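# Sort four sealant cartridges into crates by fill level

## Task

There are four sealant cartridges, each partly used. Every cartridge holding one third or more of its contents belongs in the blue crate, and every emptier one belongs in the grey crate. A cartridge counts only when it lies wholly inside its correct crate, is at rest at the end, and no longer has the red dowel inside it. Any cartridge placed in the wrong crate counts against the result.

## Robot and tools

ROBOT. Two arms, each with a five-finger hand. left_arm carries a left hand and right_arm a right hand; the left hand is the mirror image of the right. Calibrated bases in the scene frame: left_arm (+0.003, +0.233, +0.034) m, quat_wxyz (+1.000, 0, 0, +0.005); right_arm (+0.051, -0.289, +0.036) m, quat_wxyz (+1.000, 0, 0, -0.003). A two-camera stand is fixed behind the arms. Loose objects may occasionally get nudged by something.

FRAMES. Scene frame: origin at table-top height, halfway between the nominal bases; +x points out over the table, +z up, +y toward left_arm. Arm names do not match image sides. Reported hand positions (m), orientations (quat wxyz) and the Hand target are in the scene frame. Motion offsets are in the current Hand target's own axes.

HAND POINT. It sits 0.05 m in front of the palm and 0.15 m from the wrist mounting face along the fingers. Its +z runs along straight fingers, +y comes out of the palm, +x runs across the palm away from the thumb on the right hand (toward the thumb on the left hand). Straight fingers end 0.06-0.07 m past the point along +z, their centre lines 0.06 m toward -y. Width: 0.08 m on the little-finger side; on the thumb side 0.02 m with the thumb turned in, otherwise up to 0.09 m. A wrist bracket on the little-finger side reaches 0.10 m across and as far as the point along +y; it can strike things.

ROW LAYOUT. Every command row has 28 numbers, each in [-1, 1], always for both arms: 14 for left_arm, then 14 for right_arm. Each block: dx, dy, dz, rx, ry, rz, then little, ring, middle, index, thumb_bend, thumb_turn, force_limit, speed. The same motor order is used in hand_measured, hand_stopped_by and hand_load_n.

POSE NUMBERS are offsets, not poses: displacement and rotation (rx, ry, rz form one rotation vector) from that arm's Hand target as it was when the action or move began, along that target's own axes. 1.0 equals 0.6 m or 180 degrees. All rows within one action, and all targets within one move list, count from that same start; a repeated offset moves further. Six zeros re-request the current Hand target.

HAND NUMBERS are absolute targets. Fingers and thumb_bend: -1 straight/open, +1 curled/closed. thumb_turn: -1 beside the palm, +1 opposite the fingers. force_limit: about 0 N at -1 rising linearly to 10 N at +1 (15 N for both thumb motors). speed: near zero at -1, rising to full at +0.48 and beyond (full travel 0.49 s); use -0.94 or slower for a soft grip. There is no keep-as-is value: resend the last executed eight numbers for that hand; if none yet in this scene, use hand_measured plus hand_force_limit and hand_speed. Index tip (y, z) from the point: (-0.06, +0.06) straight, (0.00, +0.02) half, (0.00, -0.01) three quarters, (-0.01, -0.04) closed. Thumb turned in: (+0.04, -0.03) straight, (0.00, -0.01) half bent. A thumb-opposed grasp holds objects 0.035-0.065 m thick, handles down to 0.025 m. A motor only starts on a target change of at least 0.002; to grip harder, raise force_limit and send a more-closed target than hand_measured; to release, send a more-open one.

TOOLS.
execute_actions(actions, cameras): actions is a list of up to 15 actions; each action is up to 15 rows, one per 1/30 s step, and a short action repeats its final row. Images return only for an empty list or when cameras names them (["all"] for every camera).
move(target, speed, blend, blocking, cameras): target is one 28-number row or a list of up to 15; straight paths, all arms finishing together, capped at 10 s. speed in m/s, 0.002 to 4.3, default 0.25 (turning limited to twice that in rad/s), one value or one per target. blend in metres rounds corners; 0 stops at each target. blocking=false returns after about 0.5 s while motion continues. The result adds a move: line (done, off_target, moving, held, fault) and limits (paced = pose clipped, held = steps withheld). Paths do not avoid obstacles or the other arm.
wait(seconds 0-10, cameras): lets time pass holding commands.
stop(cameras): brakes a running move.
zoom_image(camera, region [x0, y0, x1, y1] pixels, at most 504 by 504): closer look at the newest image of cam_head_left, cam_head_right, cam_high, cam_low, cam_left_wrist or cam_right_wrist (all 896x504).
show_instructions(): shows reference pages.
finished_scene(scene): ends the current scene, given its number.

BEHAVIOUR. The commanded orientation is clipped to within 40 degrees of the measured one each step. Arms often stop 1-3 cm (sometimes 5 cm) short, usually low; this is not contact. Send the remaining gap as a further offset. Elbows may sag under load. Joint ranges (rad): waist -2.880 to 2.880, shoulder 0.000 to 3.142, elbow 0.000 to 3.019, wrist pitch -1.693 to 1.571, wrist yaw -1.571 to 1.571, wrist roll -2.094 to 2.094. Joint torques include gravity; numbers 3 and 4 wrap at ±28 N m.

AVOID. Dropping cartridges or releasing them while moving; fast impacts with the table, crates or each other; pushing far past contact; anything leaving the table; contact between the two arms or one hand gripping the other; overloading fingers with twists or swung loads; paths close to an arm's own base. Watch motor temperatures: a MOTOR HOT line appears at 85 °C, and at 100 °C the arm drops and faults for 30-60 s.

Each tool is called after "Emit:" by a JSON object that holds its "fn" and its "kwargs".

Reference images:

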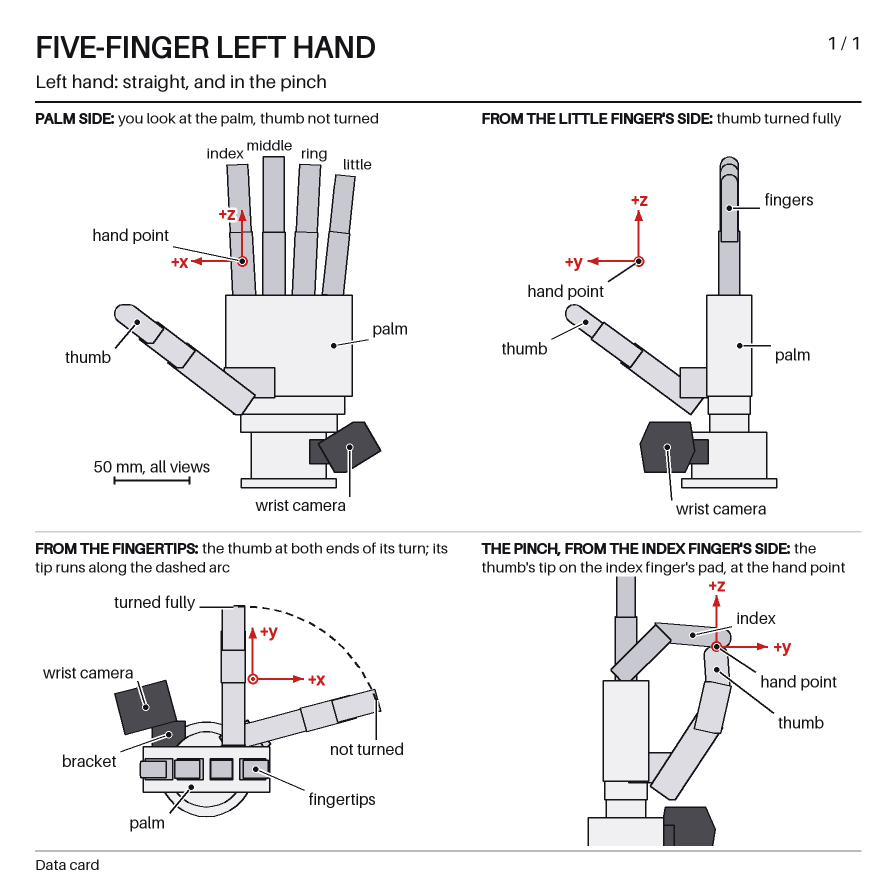

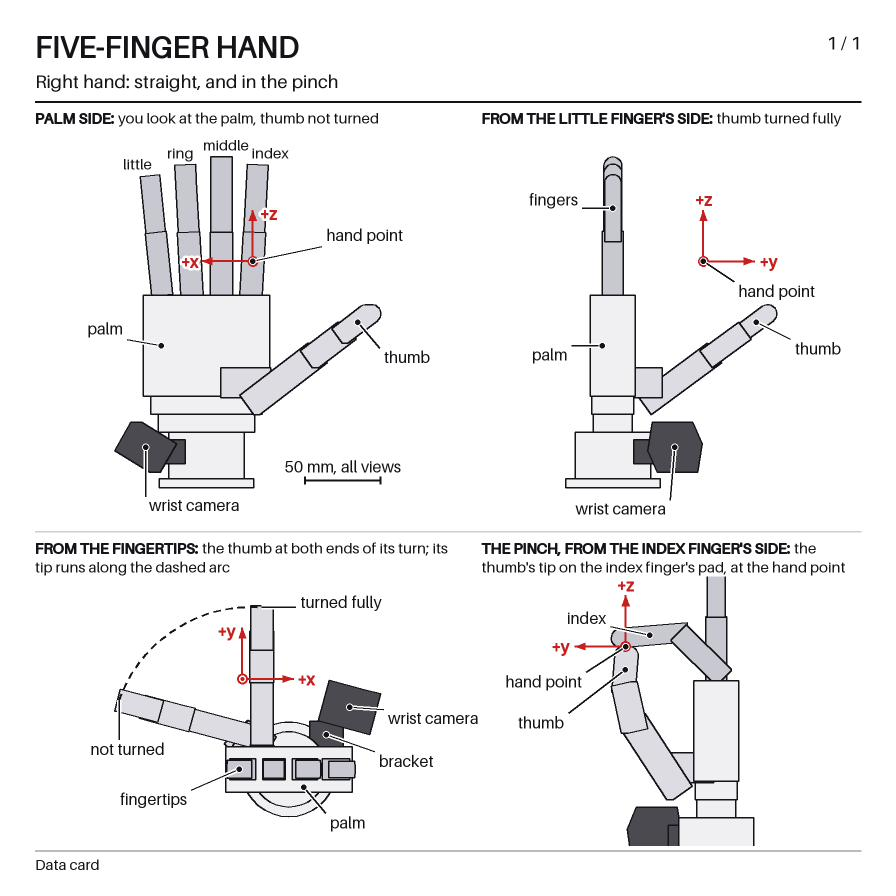

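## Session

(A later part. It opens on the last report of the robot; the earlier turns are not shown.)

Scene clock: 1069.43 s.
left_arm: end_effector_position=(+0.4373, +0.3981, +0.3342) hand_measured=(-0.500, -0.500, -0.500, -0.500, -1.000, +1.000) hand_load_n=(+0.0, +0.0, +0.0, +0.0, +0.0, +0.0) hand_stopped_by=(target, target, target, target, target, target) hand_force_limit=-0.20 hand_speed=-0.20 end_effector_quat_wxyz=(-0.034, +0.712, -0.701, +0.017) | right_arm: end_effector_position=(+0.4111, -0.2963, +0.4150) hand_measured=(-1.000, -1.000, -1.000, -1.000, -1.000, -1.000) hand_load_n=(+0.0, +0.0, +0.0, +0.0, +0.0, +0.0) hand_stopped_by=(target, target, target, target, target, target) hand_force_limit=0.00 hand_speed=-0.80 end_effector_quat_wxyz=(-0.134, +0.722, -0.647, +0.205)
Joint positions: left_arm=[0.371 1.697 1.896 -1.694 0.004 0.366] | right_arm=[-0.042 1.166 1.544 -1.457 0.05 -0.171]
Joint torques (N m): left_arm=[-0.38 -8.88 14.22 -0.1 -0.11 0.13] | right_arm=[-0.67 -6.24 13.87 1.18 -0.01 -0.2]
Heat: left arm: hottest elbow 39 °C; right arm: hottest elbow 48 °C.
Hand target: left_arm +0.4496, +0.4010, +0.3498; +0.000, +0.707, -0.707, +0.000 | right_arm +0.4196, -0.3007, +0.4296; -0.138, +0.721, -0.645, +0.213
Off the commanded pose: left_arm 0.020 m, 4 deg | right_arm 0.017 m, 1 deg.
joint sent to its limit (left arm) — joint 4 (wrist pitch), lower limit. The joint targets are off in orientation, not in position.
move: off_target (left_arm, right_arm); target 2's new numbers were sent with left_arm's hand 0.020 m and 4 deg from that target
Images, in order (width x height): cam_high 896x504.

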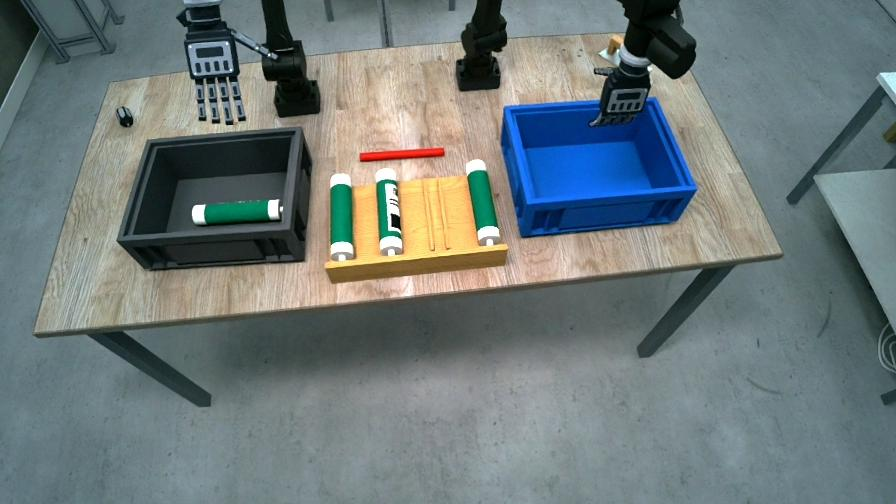

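Emit:
{"fn": "move", "kwargs": {"target": [[0.5017,-0.0173,0.083,0.1954,0.1954,0.4705,-0.5,-0.5,-0.5,-0.5,-1,1,-0.2,-0.2,0,0,0,0,0,0,-1,-1,-1,-1,-1,-1,0,-0.8],[0.7383,-0.0457,0.3,0.1954,0.1954,0.4705,-0.5,-0.5,-0.5,-0.5,-1,1,-0.2,-0.2,0,0,0,0,0,0,-1,-1,-1,-1,-1,-1,0,-0.8],[0.7283,-0.049,0.4,0.1954,0.1954,0.4705,-0.5,-0.5,-0.5,-0.5,-1,1,-0.2,-0.2,0,0,0,0,0,0,-1,-1,-1,-1,-1,-1,0,-0.8]], "speed": [0.35,0.25,0.1], "blend": [0.05,0.0,0.0], "cameras": ["cam_high","cam_left_wrist"]}}

Scene clock: 1082.03 s.
left_arm: end_effector_position=(+0.4746, -0.0384, +0.1134) hand_measured=(-0.500, -0.500, -0.500, -0.500, -1.000, +1.000) hand_load_n=(+0.0, -0.5, +0.0, +0.0, +0.0, +0.0) hand_stopped_by=(target, target, target, target, target, target) hand_force_limit=-0.20 hand_speed=-0.20 end_effector_quat_wxyz=(-0.004, -0.002, +0.924, -0.381) | right_arm: end_effector_position=(+0.4111, -0.2963, +0.4150) hand_measured=(-1.000, -1.000, -1.000, -1.000, -1.000, -1.000) hand_load_n=(+0.0, +0.0, +0.0, +0.0, -0.5, +0.0) hand_stopped_by=(target, target, target, target, target, target) hand_force_limit=0.00 hand_speed=-0.80 end_effector_quat_wxyz=(-0.134, +0.722, -0.647, +0.205)
Joint positions: left_arm=[-0.347 1.771 1.345 -0.835 0.731 1.11] | right_arm=[-0.042 1.166 1.544 -1.457 0.05 -0.171]
Joint torques (N m): left_arm=[0.62 -9.7 8.58 1.2 0.54 0.11] | right_arm=[-0.97 -6.24 13.9 1.13 0.01 -0.19]
Heat: left arm: hottest elbow 39 °C; right arm: hottest elbow 49 °C.
Hand target: left_arm +0.4789, -0.0360, +0.1094; +0.000, -0.002, +0.924, -0.383 | right_arm +0.4196, -0.3007, +0.4296; -0.138, +0.721, -0.645, +0.213
Off the commanded pose: left_arm 0.006 m, 0 deg | right_arm 0.017 m, 1 deg.
move: off_target (right_arm)
Images, in order (width x height): cam_high 896x504, cam_left_wrist 896x504.

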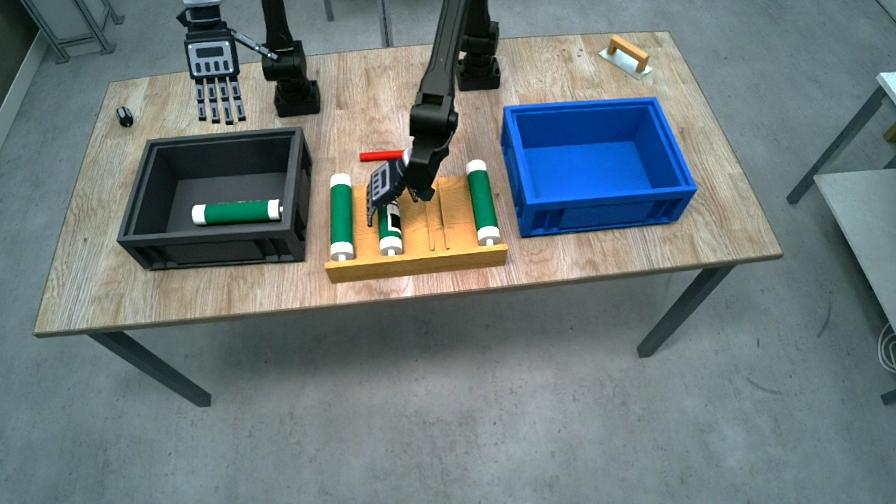

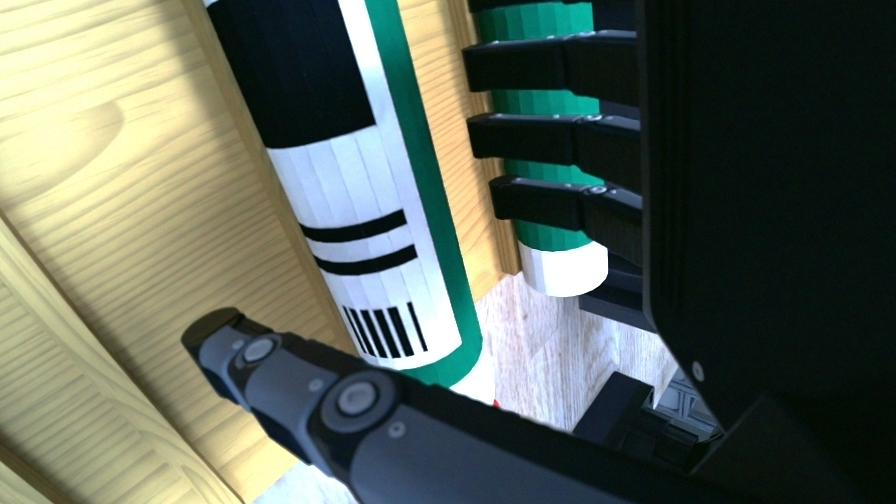

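Emit:
{"fn": "move", "kwargs": {"target": [[0,0.0306,0.0495,0,0,0,-0.5,-0.5,-0.5,-0.5,-1,1,-0.2,-0.2,0,0,0,0,0,0,-1,-1,-1,-1,-1,-1,0,-0.8]], "speed": 0.08, "cameras": ["cam_left_wrist"]}}

Scene clock: 1093.00 s.
left_arm: end_effector_position=(+0.4792, -0.0400, +0.0795) hand_measured=(-0.500, -0.500, -0.500, -0.500, -1.000, +1.000) hand_load_n=(+0.0, -0.5, +0.0, +0.0, +0.0, +0.0) hand_stopped_by=(target, target, target, target, target, target) hand_force_limit=-0.20 hand_speed=-0.20 end_effector_quat_wxyz=(+0.000, -0.002, +0.924, -0.383) | right_arm: end_effector_position=(+0.4111, -0.2963, +0.4150) hand_measured=(-1.000, -1.000, -1.000, -1.000, -1.000, -1.000) hand_load_n=(+0.0, +0.0, +0.0, +0.0, +0.0, +0.0) hand_stopped_by=(target, target, target, target, target, target) hand_force_limit=0.00 hand_speed=-0.80 end_effector_quat_wxyz=(-0.134, +0.722, -0.647, +0.205)
Joint positions: left_arm=[-0.347 1.816 1.31 -0.742 0.73 1.105] | right_arm=[-0.042 1.166 1.544 -1.457 0.05 -0.171]
Joint torques (N m): left_arm=[-0.15 -9.93 8.2 0.99 0.41 -0.01] | right_arm=[-0.79 -6.24 13.9 1.2 0.03 -0.21]
Heat: left arm: hottest elbow 39 °C; right arm: hottest elbow 50 °C.
Hand target: left_arm +0.4789, -0.0440, +0.0755; +0.000, -0.002, +0.924, -0.383 | right_arm +0.4196, -0.3007, +0.4296; -0.138, +0.721, -0.645, +0.213
Off the commanded pose: left_arm 0.006 m, 0 deg | right_arm 0.017 m, 1 deg.
move: off_target (right_arm)
Images, in order (width x height): cam_left_wrist 896x504.

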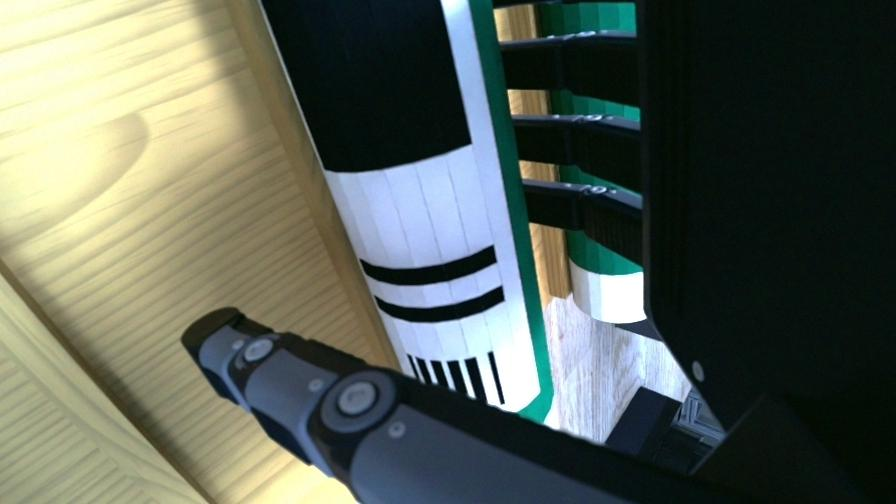

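Emit:
{"fn": "move", "kwargs": {"target": [[0,-0.01,0.01,0,0,0,0.4,0.4,0.4,0.4,0.4,1,-0.2,-0.88,0,0,0,0,0,0,-1,-1,-1,-1,-1,-1,0,-0.8]], "speed": 0.08, "cameras": ["cam_left_wrist"]}}

Scene clock: 1099.10 s.
left_arm: end_effector_position=(+0.4775, -0.0473, +0.0790) hand_measured=(+0.000, -0.034, -0.022, +0.000, -0.758, +1.000) hand_load_n=(+5.0, +0.0, +0.0, +5.0, +9.5, +4.5) hand_stopped_by=(force, force, force, force, force, target) hand_force_limit=-0.20 hand_speed=-0.88 end_effector_quat_wxyz=(+0.000, -0.003, +0.924, -0.382) | right_arm: end_effector_position=(+0.4111, -0.2963, +0.4150) hand_measured=(-1.000, -1.000, -1.000, -1.000, -1.000, -1.000) hand_load_n=(+0.0, -0.5, +0.0, +0.0, -0.5, +0.0) hand_stopped_by=(target, target, target, target, target, target) hand_force_limit=0.00 hand_speed=-0.80 end_effector_quat_wxyz=(-0.134, +0.722, -0.647, +0.205)
Joint positions: left_arm=[-0.361 1.818 1.31 -0.73 0.725 1.085] | right_arm=[-0.042 1.166 1.544 -1.457 0.05 -0.171]
Joint torques (N m): left_arm=[-0.67 -9.47 8.77 0.96 0.41 -0.03] | right_arm=[-0.67 -6.42 13.83 1.21 0.01 -0.2]
Heat: left arm: hottest elbow 39 °C; right arm: hottest elbow 50 °C.
Hand target: left_arm +0.4790, -0.0523, +0.0754; +0.000, -0.002, +0.924, -0.383 | right_arm +0.4196, -0.3007, +0.4296; -0.138, +0.721, -0.645, +0.213
Off the commanded pose: left_arm 0.006 m, 0 deg | right_arm 0.017 m, 1 deg.
move: off_target (right_arm)
Images, in order (width x height): cam_left_wrist 896x504.

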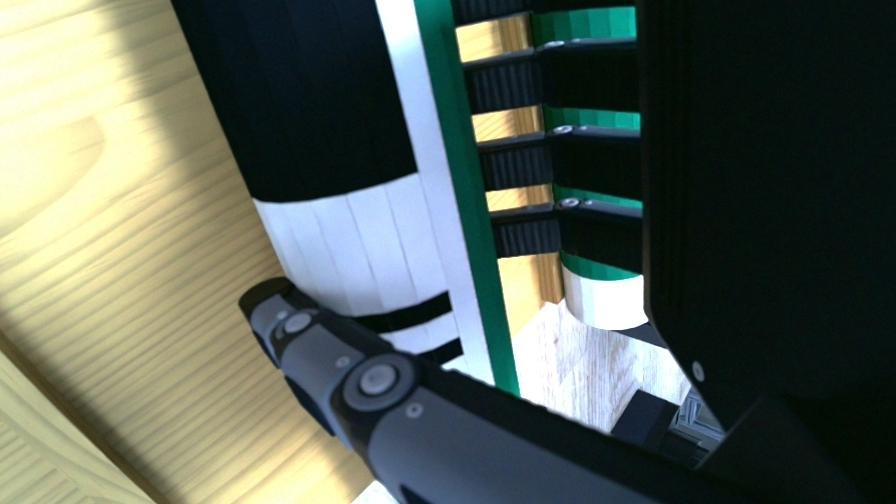

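Emit:
{"fn": "move", "kwargs": {"target": [[0,-0.2003,-0.2003,0,0,0,0.4,0.4,0.4,0.4,0.4,1,-0.2,-0.88,0,0,0,0,0,0,-1,-1,-1,-1,-1,-1,0,-0.8],[0.048,-0.2391,-0.4794,-0.1956,-0.1956,-0.4719,0.4,0.4,0.4,0.4,0.4,1,-0.2,-0.88,0,0,0,0,0,0,-1,-1,-1,-1,-1,-1,0,-0.8],[0.0983,-0.1444,-0.3847,0.4453,-0.0734,-0.5567,0.4,0.4,0.4,0.4,0.4,1,-0.2,-0.88,0,0,0,0,0,0,-1,-1,-1,-1,-1,-1,0,-0.8],[0.0983,-0.1444,-0.3847,0.4453,-0.0734,-0.5567,0.4,0.4,0.4,0.4,0.4,1,-0.2,-0.88,-0.5798,-0.1243,-0.0228,0,0,0,-1,-1,-1,-1,-1,-1,0,-0.8]], "speed": [0.15,0.25,0.25,0.25], "blend": [0.04,0.04,0,0], "cameras": ["cam_right_wrist","cam_high"]}}

Scene clock: 1129.97 s.
left_arm: end_effector_position=(+0.4216, +0.0542, +0.2958) hand_measured=(+0.000, -0.034, -0.022, +0.000, -0.758, +1.000) hand_load_n=(+4.5, +0.0, +0.0, +5.0, +9.5, +2.5) hand_stopped_by=(force, force, force, force, force, target) hand_force_limit=-0.20 hand_speed=-0.88 end_effector_quat_wxyz=(+0.174, +0.691, -0.183, +0.678) | right_arm: end_effector_position=(+0.4316, -0.0806, +0.4197) hand_measured=(-1.000, -1.000, -1.000, -1.000, -1.000, -1.000) hand_load_n=(+0.0, +0.0, +0.0, +0.0, +0.0, +0.0) hand_stopped_by=(target, target, target, target, target, target) hand_force_limit=0.00 hand_speed=-0.80 end_effector_quat_wxyz=(-0.130, +0.725, -0.643, +0.211)
Joint positions: left_arm=[-0.12 1.158 0.385 0.75 0.399 -1.554] | right_arm=[0.538 1.377 1.749 -1.548 0.316 0.349]
Joint torques (N m): left_arm=[-1.2 -1.9 7.99 2.4 -0.09 -0.17] | right_arm=[0.03 -9.29 13.68 0.98 0.32 0.06]
Heat: left arm: hottest elbow 39 °C; right arm: hottest elbow 52 °C.
Hand target: left_arm +0.4200, +0.0493, +0.3001; +0.182, +0.684, -0.182, +0.682 | right_arm +0.4396, -0.0739, +0.4311; -0.138, +0.721, -0.645, +0.213 (not the last commanded pose)
Off the commanded pose: left_arm 0.007 m, 1 deg | right_arm 0.137 m, 1 deg.
move: off_target (right_arm; path cut at 10 s); path passed 3 of 4 targets
Images, in order (width x height): cam_high 896x504, cam_right_wrist 896x504.

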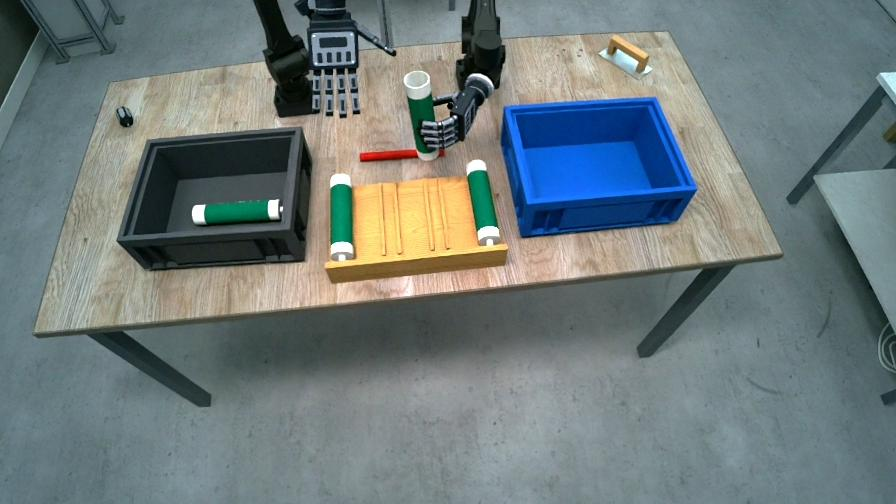

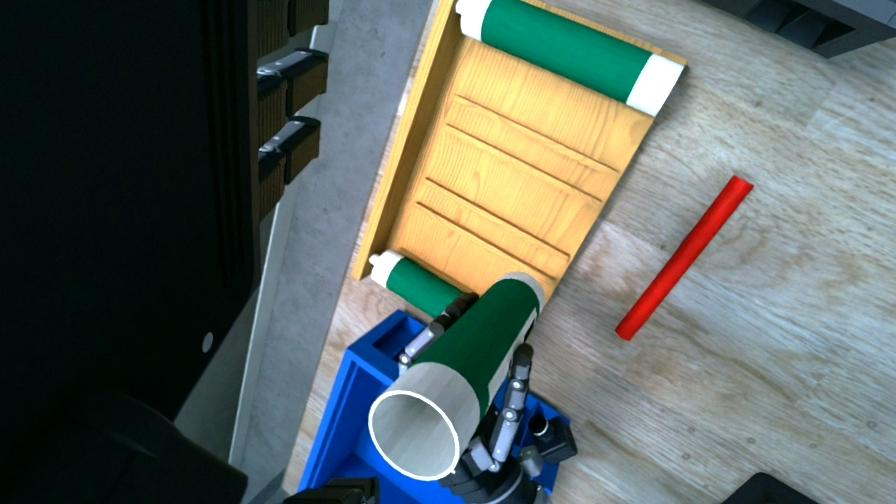

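Emit:
{"fn": "move", "kwargs": {"target": [[0,0,0,0,0,0,0.4,0.4,0.4,0.4,0.4,1,-0.2,-0.88,-0.2088,-0.0434,-0.0075,0,0,0,-1,-1,-1,-1,-1,-1,0,-0.8]], "speed": 0.25, "cameras": ["cam_right_wrist"]}}

Scene clock: 1135.07 s.
left_arm: end_effector_position=(+0.4216, +0.0542, +0.2958) hand_measured=(+0.000, -0.034, -0.022, +0.000, -0.758, +1.000) hand_load_n=(+4.5, +0.0, +0.0, +5.0, +9.5, +2.5) hand_stopped_by=(force, force, force, force, force, target) hand_force_limit=-0.20 hand_speed=-0.88 end_effector_quat_wxyz=(+0.174, +0.691, -0.183, +0.678) | right_arm: end_effector_position=(+0.4435, +0.0462, +0.4247) hand_measured=(-1.000, -1.000, -1.000, -1.000, -1.000, -1.000) hand_load_n=(+0.0, -0.5, +0.0, -0.5, +0.0, +0.0) hand_stopped_by=(target, target, target, target, target, target) hand_force_limit=0.00 hand_speed=-0.80 end_effector_quat_wxyz=(-0.132, +0.725, -0.642, +0.212)
Joint positions: left_arm=[-0.12 1.158 0.385 0.75 0.399 -1.554] | right_arm=[0.753 1.631 2.052 -1.667 0.394 0.561]
Joint torques (N m): left_arm=[-1.08 -1.61 7.95 2.41 -0.1 -0.17] | right_arm=[0.21 -13.1 13.22 0.8 0.39 -0.01]
Heat: left arm: hottest elbow 39 °C; right arm: hottest elbow 52 °C.
Hand target: left_arm +0.4200, +0.0493, +0.3001; +0.182, +0.684, -0.182, +0.682 | right_arm +0.4505, +0.0538, +0.4313; -0.138, +0.721, -0.645, +0.213
Off the commanded pose: left_arm 0.007 m, 1 deg | right_arm 0.012 m, 1 deg.
move: off_target (right_arm)
Images, in order (width x height): cam_right_wrist 896x504.

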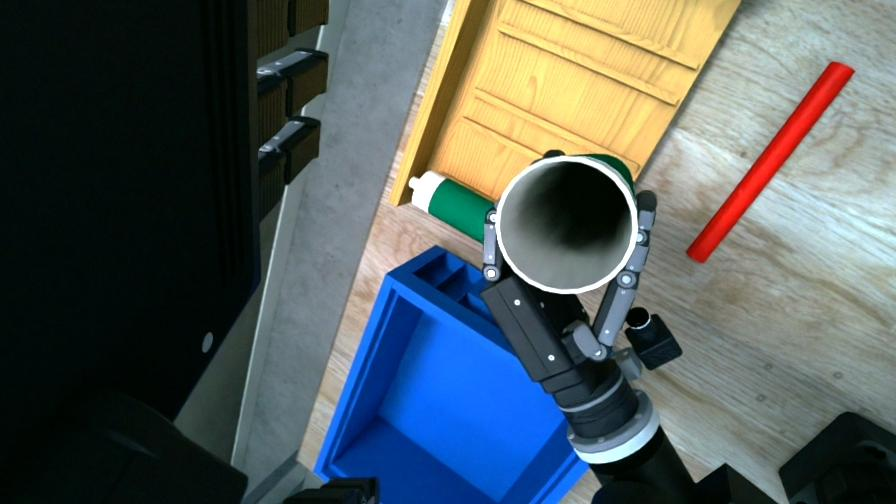

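Emit:
{"fn": "move", "kwargs": {"target": [[-0.033,0.0769,0.0172,0,0,0,0.4,0.4,0.4,0.4,0.4,1,-0.2,-0.88,0,0,0,0,0,0,-1,-1,-1,-1,-1,-1,0,-0.8]], "speed": 0.2, "cameras": ["cam_right_wrist"]}}

Scene clock: 1149.37 s.
left_arm: end_effector_position=(+0.4078, +0.0088, +0.2747) hand_measured=(+0.000, -0.034, -0.022, +0.000, -0.758, +1.000) hand_load_n=(+4.5, +0.0, +0.0, +5.5, +9.0, +2.0) hand_stopped_by=(force, force, force, force, force, target) hand_force_limit=-0.20 hand_speed=-0.88 end_effector_quat_wxyz=(+0.173, +0.692, -0.184, +0.677) | right_arm: end_effector_position=(+0.4435, +0.0462, +0.4247) hand_measured=(-1.000, -1.000, -1.000, -1.000, -1.000, -1.000) hand_load_n=(+0.0, +0.0, +0.0, +0.0, +0.0, +0.0) hand_stopped_by=(target, target, target, target, target, target) hand_force_limit=0.00 hand_speed=-0.80 end_effector_quat_wxyz=(-0.132, +0.725, -0.642, +0.212)
Joint positions: left_arm=[-0.29 1.216 0.348 0.844 0.23 -1.555] | right_arm=[0.753 1.631 2.052 -1.667 0.394 0.561]
Joint torques (N m): left_arm=[-0.85 -1.79 7.58 2.5 -0.13 -0.18] | right_arm=[0.26 -13.33 13.14 0.94 0.36 0]
Heat: left arm: hottest elbow 38 °C; right arm: hottest elbow 51 °C.
Hand target: left_arm +0.4060, +0.0041, +0.2803; +0.182, +0.684, -0.182, +0.682 | right_arm +0.4505, +0.0538, +0.4313; -0.138, +0.721, -0.645, +0.213
Off the commanded pose: left_arm 0.008 m, 1 deg | right_arm 0.012 m, 1 deg.
move: off_target (right_arm)
Images, in order (width x height): cam_right_wrist 896x504.

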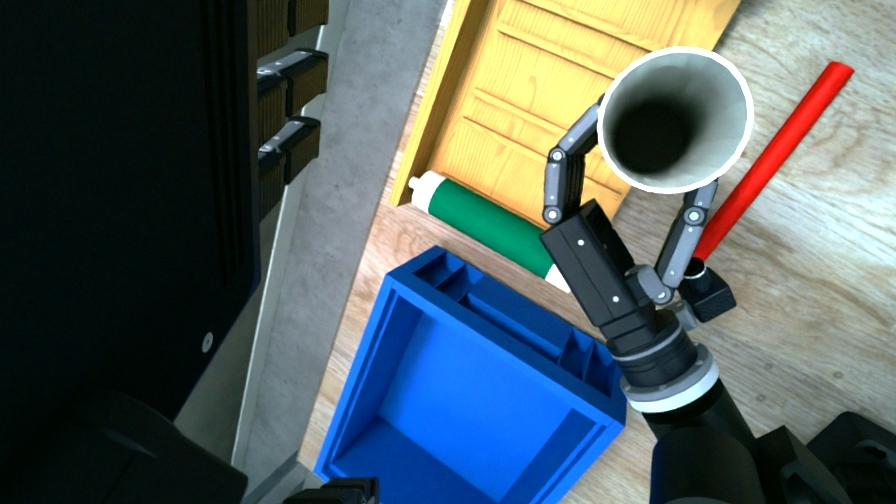

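Emit:
{"fn": "zoom_image", "kwargs": {"camera": "cam_right_wrist", "region": [590, 40, 760, 200]}}

Emit:
{"fn": "zoom_image", "kwargs": {"camera": "cam_right_wrist", "region": [600, 80, 710, 190]}}

Scaled by 2.965.

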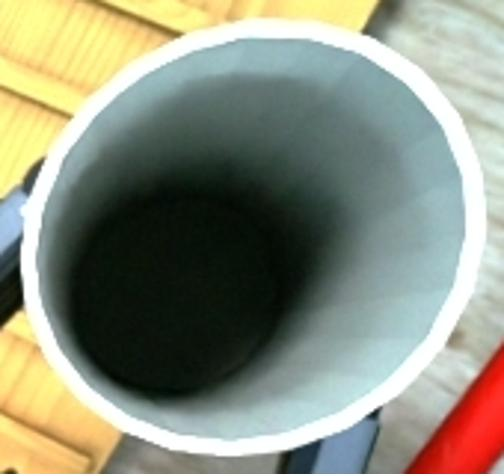

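Scaled by 4.582.

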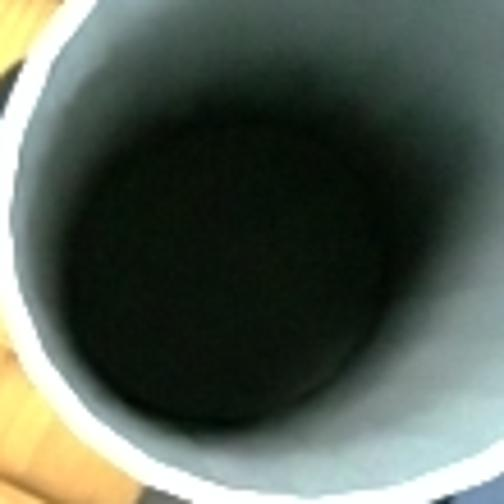

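Emit:
{"fn": "move", "kwargs": {"target": [[0,0,0,0,0,0,0.4,0.4,0.4,0.4,0.4,1,-0.2,-0.88,0.579,0.1233,0.0212,0,0,0,-1,-1,-1,-1,-1,-1,0,-0.8],[0,0,0,0,0,0,0.4,0.4,0.4,0.4,0.4,1,-0.2,-0.88,0.979,0.4513,-0.0385,-0.037,0.131,0.242,-1,-1,-1,-1,-1,-1,0,-0.8]], "speed": 0.4, "blend": 0.08, "cameras": ["cam_low"]}}

Scene clock: 1222.83 s.
left_arm: end_effector_position=(+0.4078, +0.0088, +0.2747) hand_measured=(+0.000, -0.034, -0.022, +0.000, -0.758, +1.000) hand_load_n=(+4.5, +0.0, +0.0, +5.0, +9.5, +2.0) hand_stopped_by=(force, force, force, force, force, target) hand_force_limit=-0.20 hand_speed=-0.88 end_effector_quat_wxyz=(+0.173, +0.692, -0.184, +0.677) | right_arm: end_effector_position=(+0.2463, -0.5520, +0.4014) hand_measured=(-1.000, -1.000, -1.000, -1.000, -1.000, -1.000) hand_load_n=(+0.0, +0.0, +0.0, +0.0, +0.0, +0.0) hand_stopped_by=(target, target, target, target, target, target) hand_force_limit=0.00 hand_speed=-0.80 end_effector_quat_wxyz=(+0.036, -0.380, +0.890, -0.249)
Joint positions: left_arm=[-0.29 1.216 0.348 0.844 0.23 -1.555] | right_arm=[-0.961 1.064 1.432 -1.431 0.029 -0.209]
Joint torques (N m): left_arm=[-0.97 -2.32 7.58 2.52 -0.11 -0.18] | right_arm=[-0.5 -4.89 9.72 2.51 0 -0.19]
Motor temperatures (°C): left_arm=[27 28 35 28 27 25] | right_arm=[29 34 51 25 28 25]
Heat: left arm: hottest elbow 35 °C; right arm: hottest elbow 51 °C.
Hand target: left_arm +0.4060, +0.0042, +0.2803; +0.182, +0.684, -0.182, +0.682 | right_arm +0.2485, -0.5604, +0.3984; +0.035, -0.381, +0.890, -0.249
Off the commanded pose: left_arm 0.008 m, 2 deg | right_arm 0.009 m, 0 deg.
move: done
Images, in order (width x height): cam_low 896x504.

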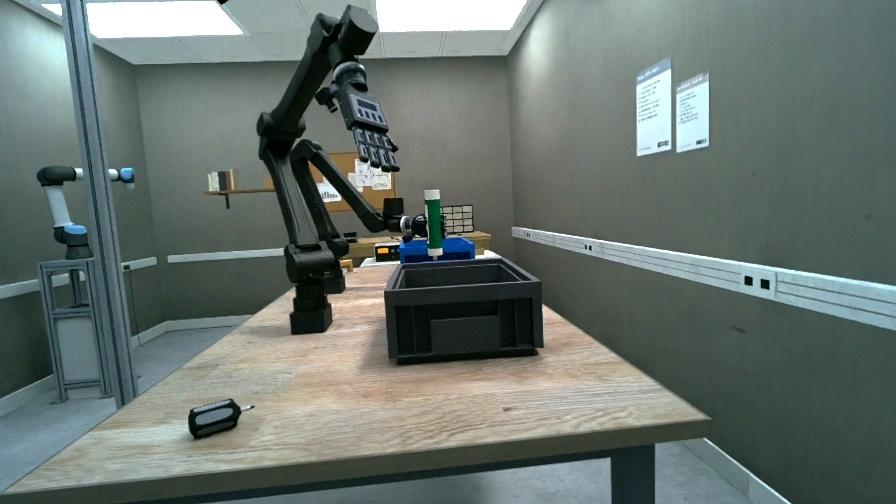

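Emit:
{"fn": "zoom_image", "kwargs": {"camera": "cam_low", "region": [395, 180, 485, 270]}}

Scaled by 5.600.

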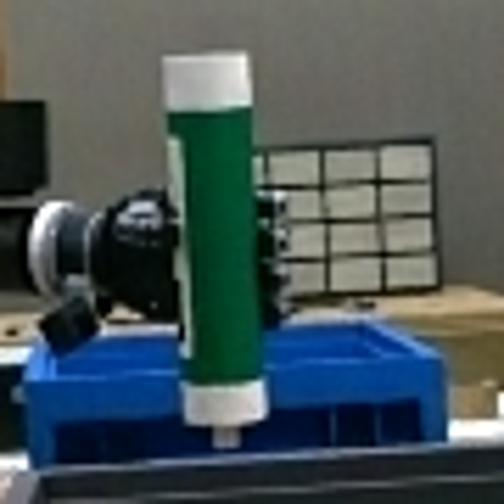

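Emit:
{"fn": "move", "kwargs": {"target": [[0.1167,0.0413,0.1085,-0.0654,-0.3039,0.3987,0.4,0.4,0.4,0.4,0.4,1,-0.2,-0.88,0,0,0,0,0,0,-1,-1,-1,-1,-1,-1,0,-0.8],[0.0333,0.6467,0.41,-0.0654,-0.3039,0.3987,0.4,0.4,0.4,0.4,0.4,1,-0.2,-0.88,0,0,0,0,0,0,-1,-1,-1,-1,-1,-1,0,-0.8],[-0.2833,0.6478,0.3913,-0.0654,-0.3039,0.3987,0.4,0.4,0.4,0.4,0.4,1,-0.2,-0.88,0,0,0,0,0,0,-1,-1,-1,-1,-1,-1,0,-0.8]], "speed": 0.3, "blend": [0.08,0.03,0], "cameras": ["cam_left_wrist","cam_high","cam_head_left","cam_low"]}}

Scene clock: 1242.47 s.
left_arm: end_effector_position=(+0.4189, -0.4431, +0.0981) hand_measured=(+0.000, -0.034, -0.022, +0.000, -0.758, +1.000) hand_load_n=(+3.5, +0.0, +0.0, +4.5, +7.5, +2.5) hand_stopped_by=(force, force, force, force, force, target) hand_force_limit=-0.20 hand_speed=-0.88 end_effector_quat_wxyz=(-0.276, +0.654, -0.656, +0.257) | right_arm: end_effector_position=(+0.2463, -0.5520, +0.4014) hand_measured=(-1.000, -1.000, -1.000, -1.000, -1.000, -1.000) hand_load_n=(+0.0, +0.0, +0.0, +0.0, +0.0, +0.0) hand_stopped_by=(target, target, target, target, target, target) hand_force_limit=0.00 hand_speed=-0.80 end_effector_quat_wxyz=(+0.036, -0.380, +0.890, -0.248)
Joint positions: left_arm=[-1.119 2.284 2.134 -1.036 -0.689 -0.967] | right_arm=[-0.961 1.064 1.432 -1.431 0.028 -0.21]
Joint torques (N m): left_arm=[-0.26 -16.85 9.4 1.07 -0.48 0.07] | right_arm=[-0.62 -4.54 9.54 2.37 -0.02 -0.19]
Heat: left arm: hottest elbow 36 °C; right arm: hottest elbow 50 °C.
Hand target: left_arm +0.4162, -0.4498, +0.1100; -0.271, +0.653, -0.653, +0.270 | right_arm +0.2486, -0.5603, +0.3984; +0.035, -0.381, +0.890, -0.249
Off the commanded pose: left_arm 0.014 m, 2 deg | right_arm 0.009 m, 0 deg.
move: off_target (left_arm)
Images, in order (width x height): cam_head_left 896x504, cam_high 896x504, cam_low 896x504, cam_left_wrist 896x504.

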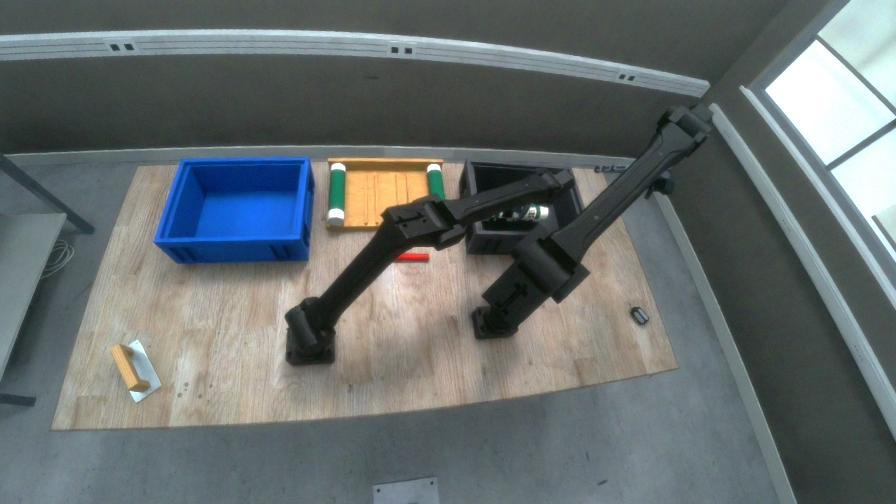

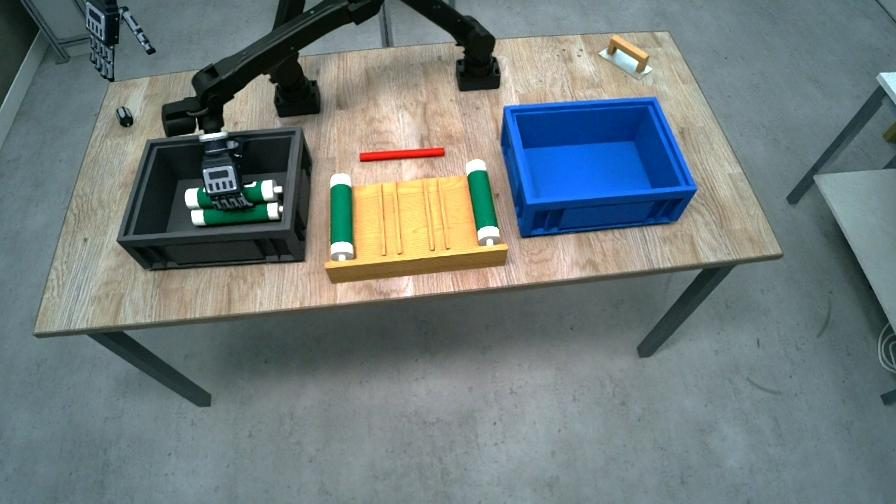

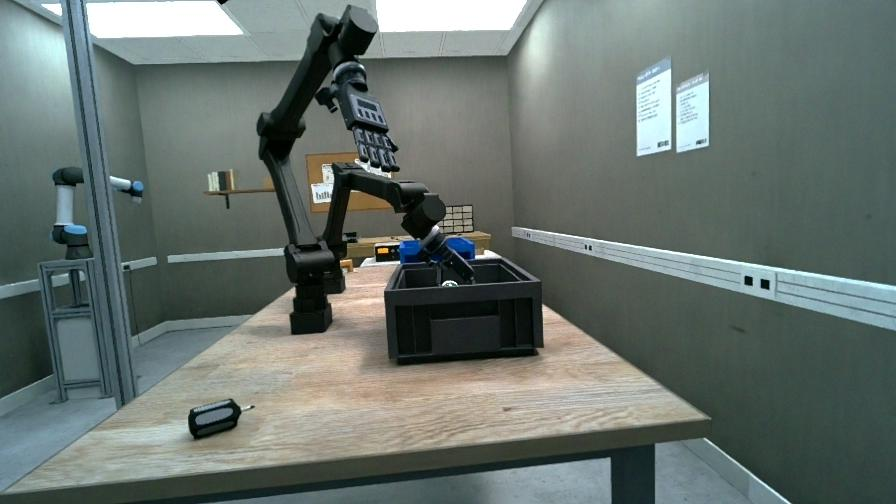

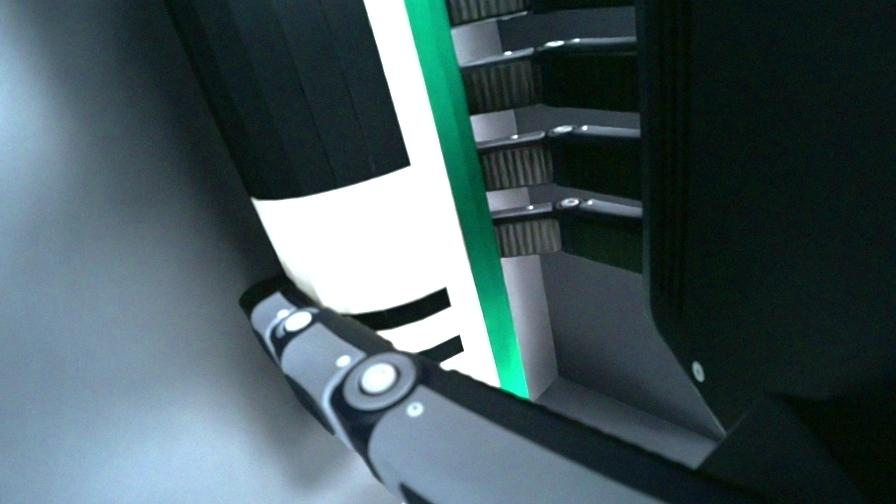

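Emit:
{"fn": "move", "kwargs": {"target": [[0,0.0448,0.0683,0,0,0,0.4,0.4,0.4,0.4,0.4,1,-0.2,-0.88,0,0,0,0,0,0,-1,-1,-1,-1,-1,-1,0,-0.8],[0,0.0566,0.0918,0,0,0,0.4,0.4,0.4,0.4,0.4,1,-0.2,-0.88,0,0,0,0,0,0,-1,-1,-1,-1,-1,-1,0,-0.8]], "speed": 0.08, "cameras": ["cam_left_wrist","cam_high"]}}

Scene clock: 1250.40 s.
left_arm: end_effector_position=(+0.4302, -0.4546, +0.0737) hand_measured=(+0.000, -0.034, -0.022, +0.000, -0.756, +1.000) hand_load_n=(-0.5, +0.5, +2.5, +0.0, +4.0, +0.5) hand_stopped_by=(force, force, force, force, force, target) hand_force_limit=-0.20 hand_speed=-0.88 end_effector_quat_wxyz=(-0.267, +0.656, -0.646, +0.285) | right_arm: end_effector_position=(+0.2463, -0.5520, +0.4014) hand_measured=(-1.000, -1.000, -1.000, -1.000, -1.000, -1.000) hand_load_n=(+0.0, +0.0, +0.0, +0.0, +0.0, +0.0) hand_stopped_by=(target, target, target, target, target, target) hand_force_limit=0.00 hand_speed=-0.80 end_effector_quat_wxyz=(+0.036, -0.380, +0.890, -0.248)
Joint positions: left_arm=[-1.113 2.3 2.079 -0.894 -0.687 -0.953] | right_arm=[-0.961 1.064 1.432 -1.431 0.028 -0.21]
Joint torques (N m): left_arm=[0.85 -13.51 8.75 0.87 -0.25 0.12] | right_arm=[-0.56 -4.72 9.57 2.45 -0.02 -0.21]
Heat: left arm: hottest elbow 36 °C; right arm: hottest elbow 49 °C.
Hand target: left_arm +0.4313, -0.4496, +0.0469; -0.271, +0.653, -0.653, +0.270 | right_arm +0.2486, -0.5603, +0.3984; +0.035, -0.381, +0.890, -0.249
Off the commanded pose: left_arm 0.027 m, 2 deg | right_arm 0.009 m, 0 deg.
move: off_target (left_arm)
Images, in order (width x height): cam_high 896x504, cam_left_wrist 896x504.

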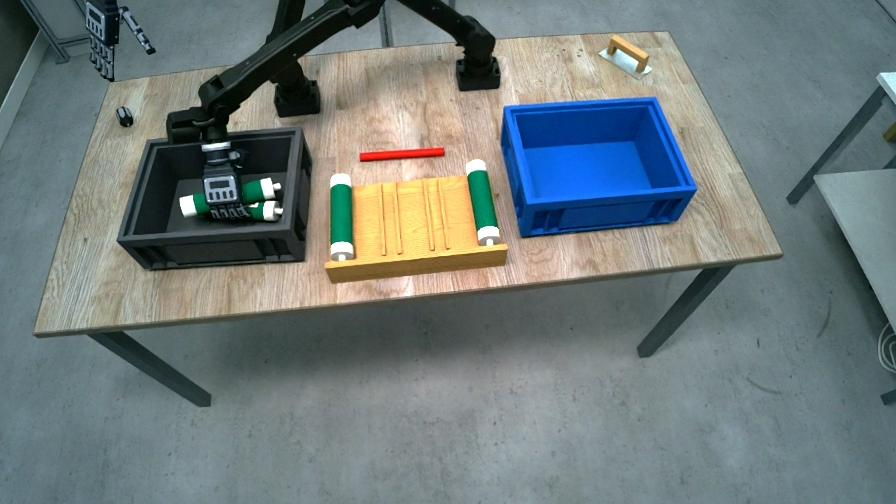

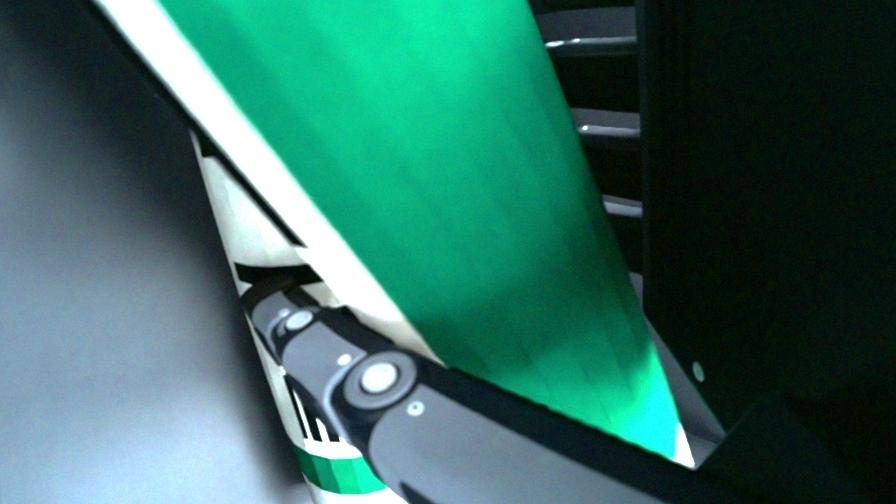

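Emit:
{"fn": "move", "kwargs": {"target": [[0,-0.03,-0.03,0,0,0,0.4,0.4,0.4,0.4,0.4,1,-0.2,-0.88,0,0,0,0,0,0,-1,-1,-1,-1,-1,-1,0,-0.8]], "speed": 0.05, "cameras": ["cam_left_wrist","cam_high"]}}

Emit:
{"fn": "zoom_image", "kwargs": {"camera": "cam_high", "region": [110, 110, 320, 280]}}

Scene clock: 1259.33 s.
left_arm: end_effector_position=(+0.4279, -0.4500, +0.0724) hand_measured=(+0.000, -0.034, -0.022, +0.000, -0.756, +1.000) hand_load_n=(+0.0, +0.5, +2.5, +0.0, +3.5, +2.5) hand_stopped_by=(force, force, force, force, force, target) hand_force_limit=-0.20 hand_speed=-0.88 end_effector_quat_wxyz=(-0.270, +0.655, -0.649, +0.276) | right_arm: end_effector_position=(+0.2463, -0.5520, +0.4014) hand_measured=(-1.000, -1.000, -1.000, -1.000, -1.000, -1.000) hand_load_n=(+0.0, +0.0, +0.0, +0.0, +0.0, +0.0) hand_stopped_by=(target, target, target, target, target, target) hand_force_limit=0.00 hand_speed=-0.80 end_effector_quat_wxyz=(+0.036, -0.380, +0.890, -0.248)
Joint positions: left_arm=[-1.113 2.3 2.081 -0.916 -0.687 -0.953] | right_arm=[-0.961 1.064 1.432 -1.431 0.028 -0.21]
Joint torques (N m): left_arm=[0.67 -15.33 11.54 0.01 -0.29 0.16] | right_arm=[-0.73 -4.72 9.46 2.37 -0.01 -0.2]
Heat: left arm: hottest elbow 36 °C; right arm: hottest elbow 49 °C.
Hand target: left_arm +0.4313, -0.4496, +0.0724; -0.271, +0.653, -0.653, +0.270 | right_arm +0.2486, -0.5603, +0.3984; +0.035, -0.381, +0.890, -0.249
Off the commanded pose: left_arm 0.003 m, 1 deg | right_arm 0.009 m, 0 deg.
move: done
Images, in order (width x height): cam_high 896x504, cam_left_wrist 896x504.

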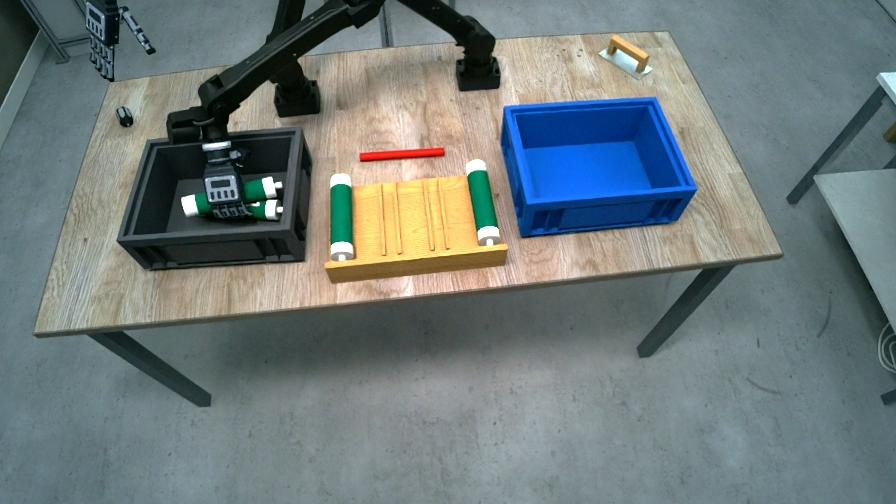

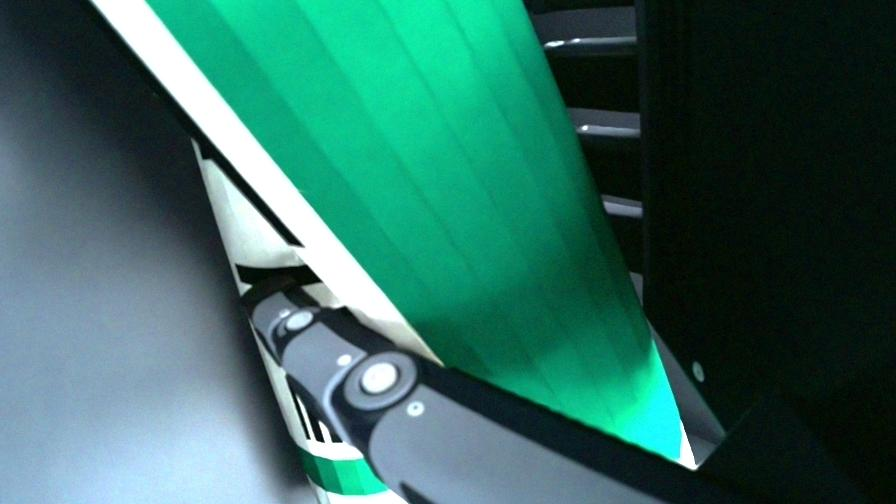

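Scaled by 2.400.

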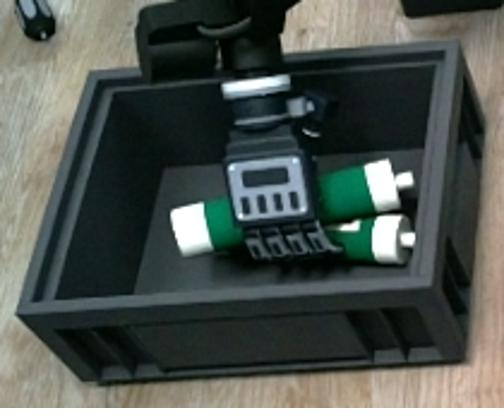

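Emit:
{"fn": "move", "kwargs": {"target": [[0,0,0,0,0,0,-0.5,-0.5,-0.5,-0.5,-1,1,-0.2,-0.85,0,0,0,0,0,0,-1,-1,-1,-1,-1,-1,0,-0.8]], "speed": 0.05, "cameras": ["cam_left_wrist","cam_high"]}}

Emit:
{"fn": "zoom_image", "kwargs": {"camera": "cam_high", "region": [110, 110, 320, 280]}}

Scene clock: 1268.30 s.
left_arm: end_effector_position=(+0.4256, -0.4474, +0.0707) hand_measured=(-0.500, -0.500, -0.500, -0.500, -1.000, +1.000) hand_load_n=(+0.0, +0.0, +0.0, +0.0, +0.0, +0.0) hand_stopped_by=(target, target, target, target, target, target) hand_force_limit=-0.20 hand_speed=-0.85 end_effector_quat_wxyz=(-0.270, +0.654, -0.653, +0.270) | right_arm: end_effector_position=(+0.2463, -0.5520, +0.4014) hand_measured=(-1.000, -1.000, -1.000, -1.000, -1.000, -1.000) hand_load_n=(+0.0, +0.0, +0.0, +0.0, +0.0, +0.0) hand_stopped_by=(target, target, target, target, target, target) hand_force_limit=0.00 hand_speed=-0.80 end_effector_quat_wxyz=(+0.036, -0.380, +0.890, -0.248)
Joint positions: left_arm=[-1.113 2.3 2.081 -0.93 -0.683 -0.953] | right_arm=[-0.961 1.064 1.432 -1.431 0.028 -0.21]
Joint torques (N m): left_arm=[0.73 -15.33 11.63 0.35 -0.46 0.14] | right_arm=[-0.44 -5.01 9.59 2.43 -0.01 -0.19]
Heat: left arm: hottest elbow 36 °C; right arm: hottest elbow 48 °C.
Hand target: left_arm +0.4314, -0.4496, +0.0726; -0.271, +0.653, -0.653, +0.270 | right_arm +0.2486, -0.5603, +0.3984; +0.035, -0.381, +0.890, -0.249
Off the commanded pose: left_arm 0.006 m, 0 deg | right_arm 0.009 m, 0 deg.
move: done
Images, in order (width x height): cam_high 896x504, cam_left_wrist 896x504.

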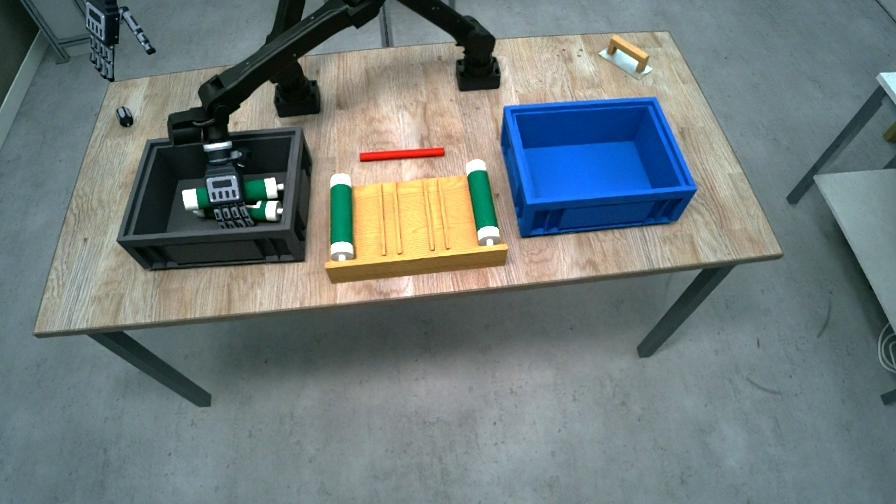

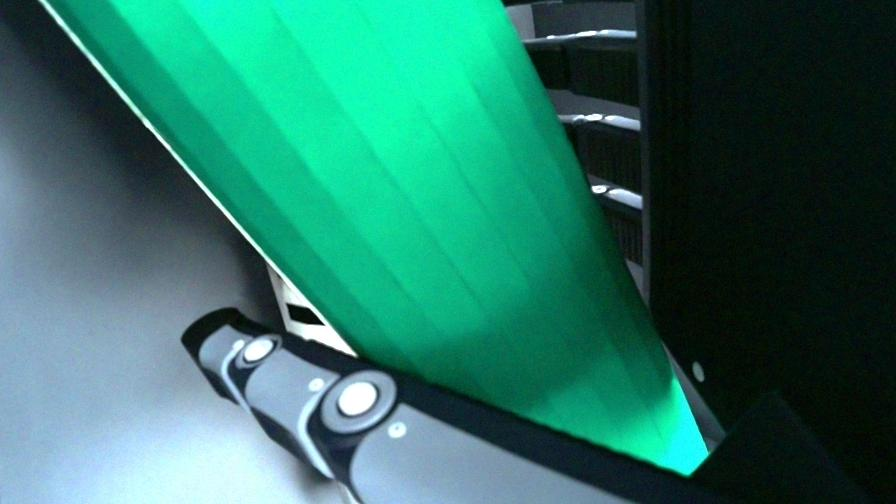

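Scaled by 2.400.

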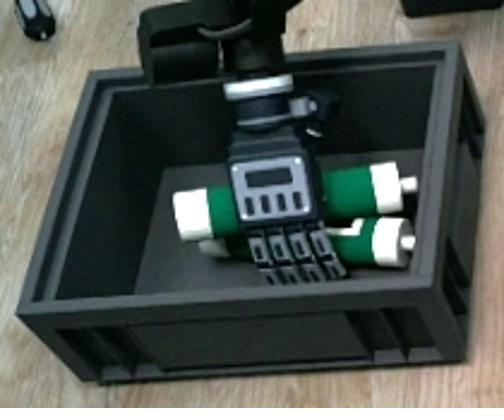

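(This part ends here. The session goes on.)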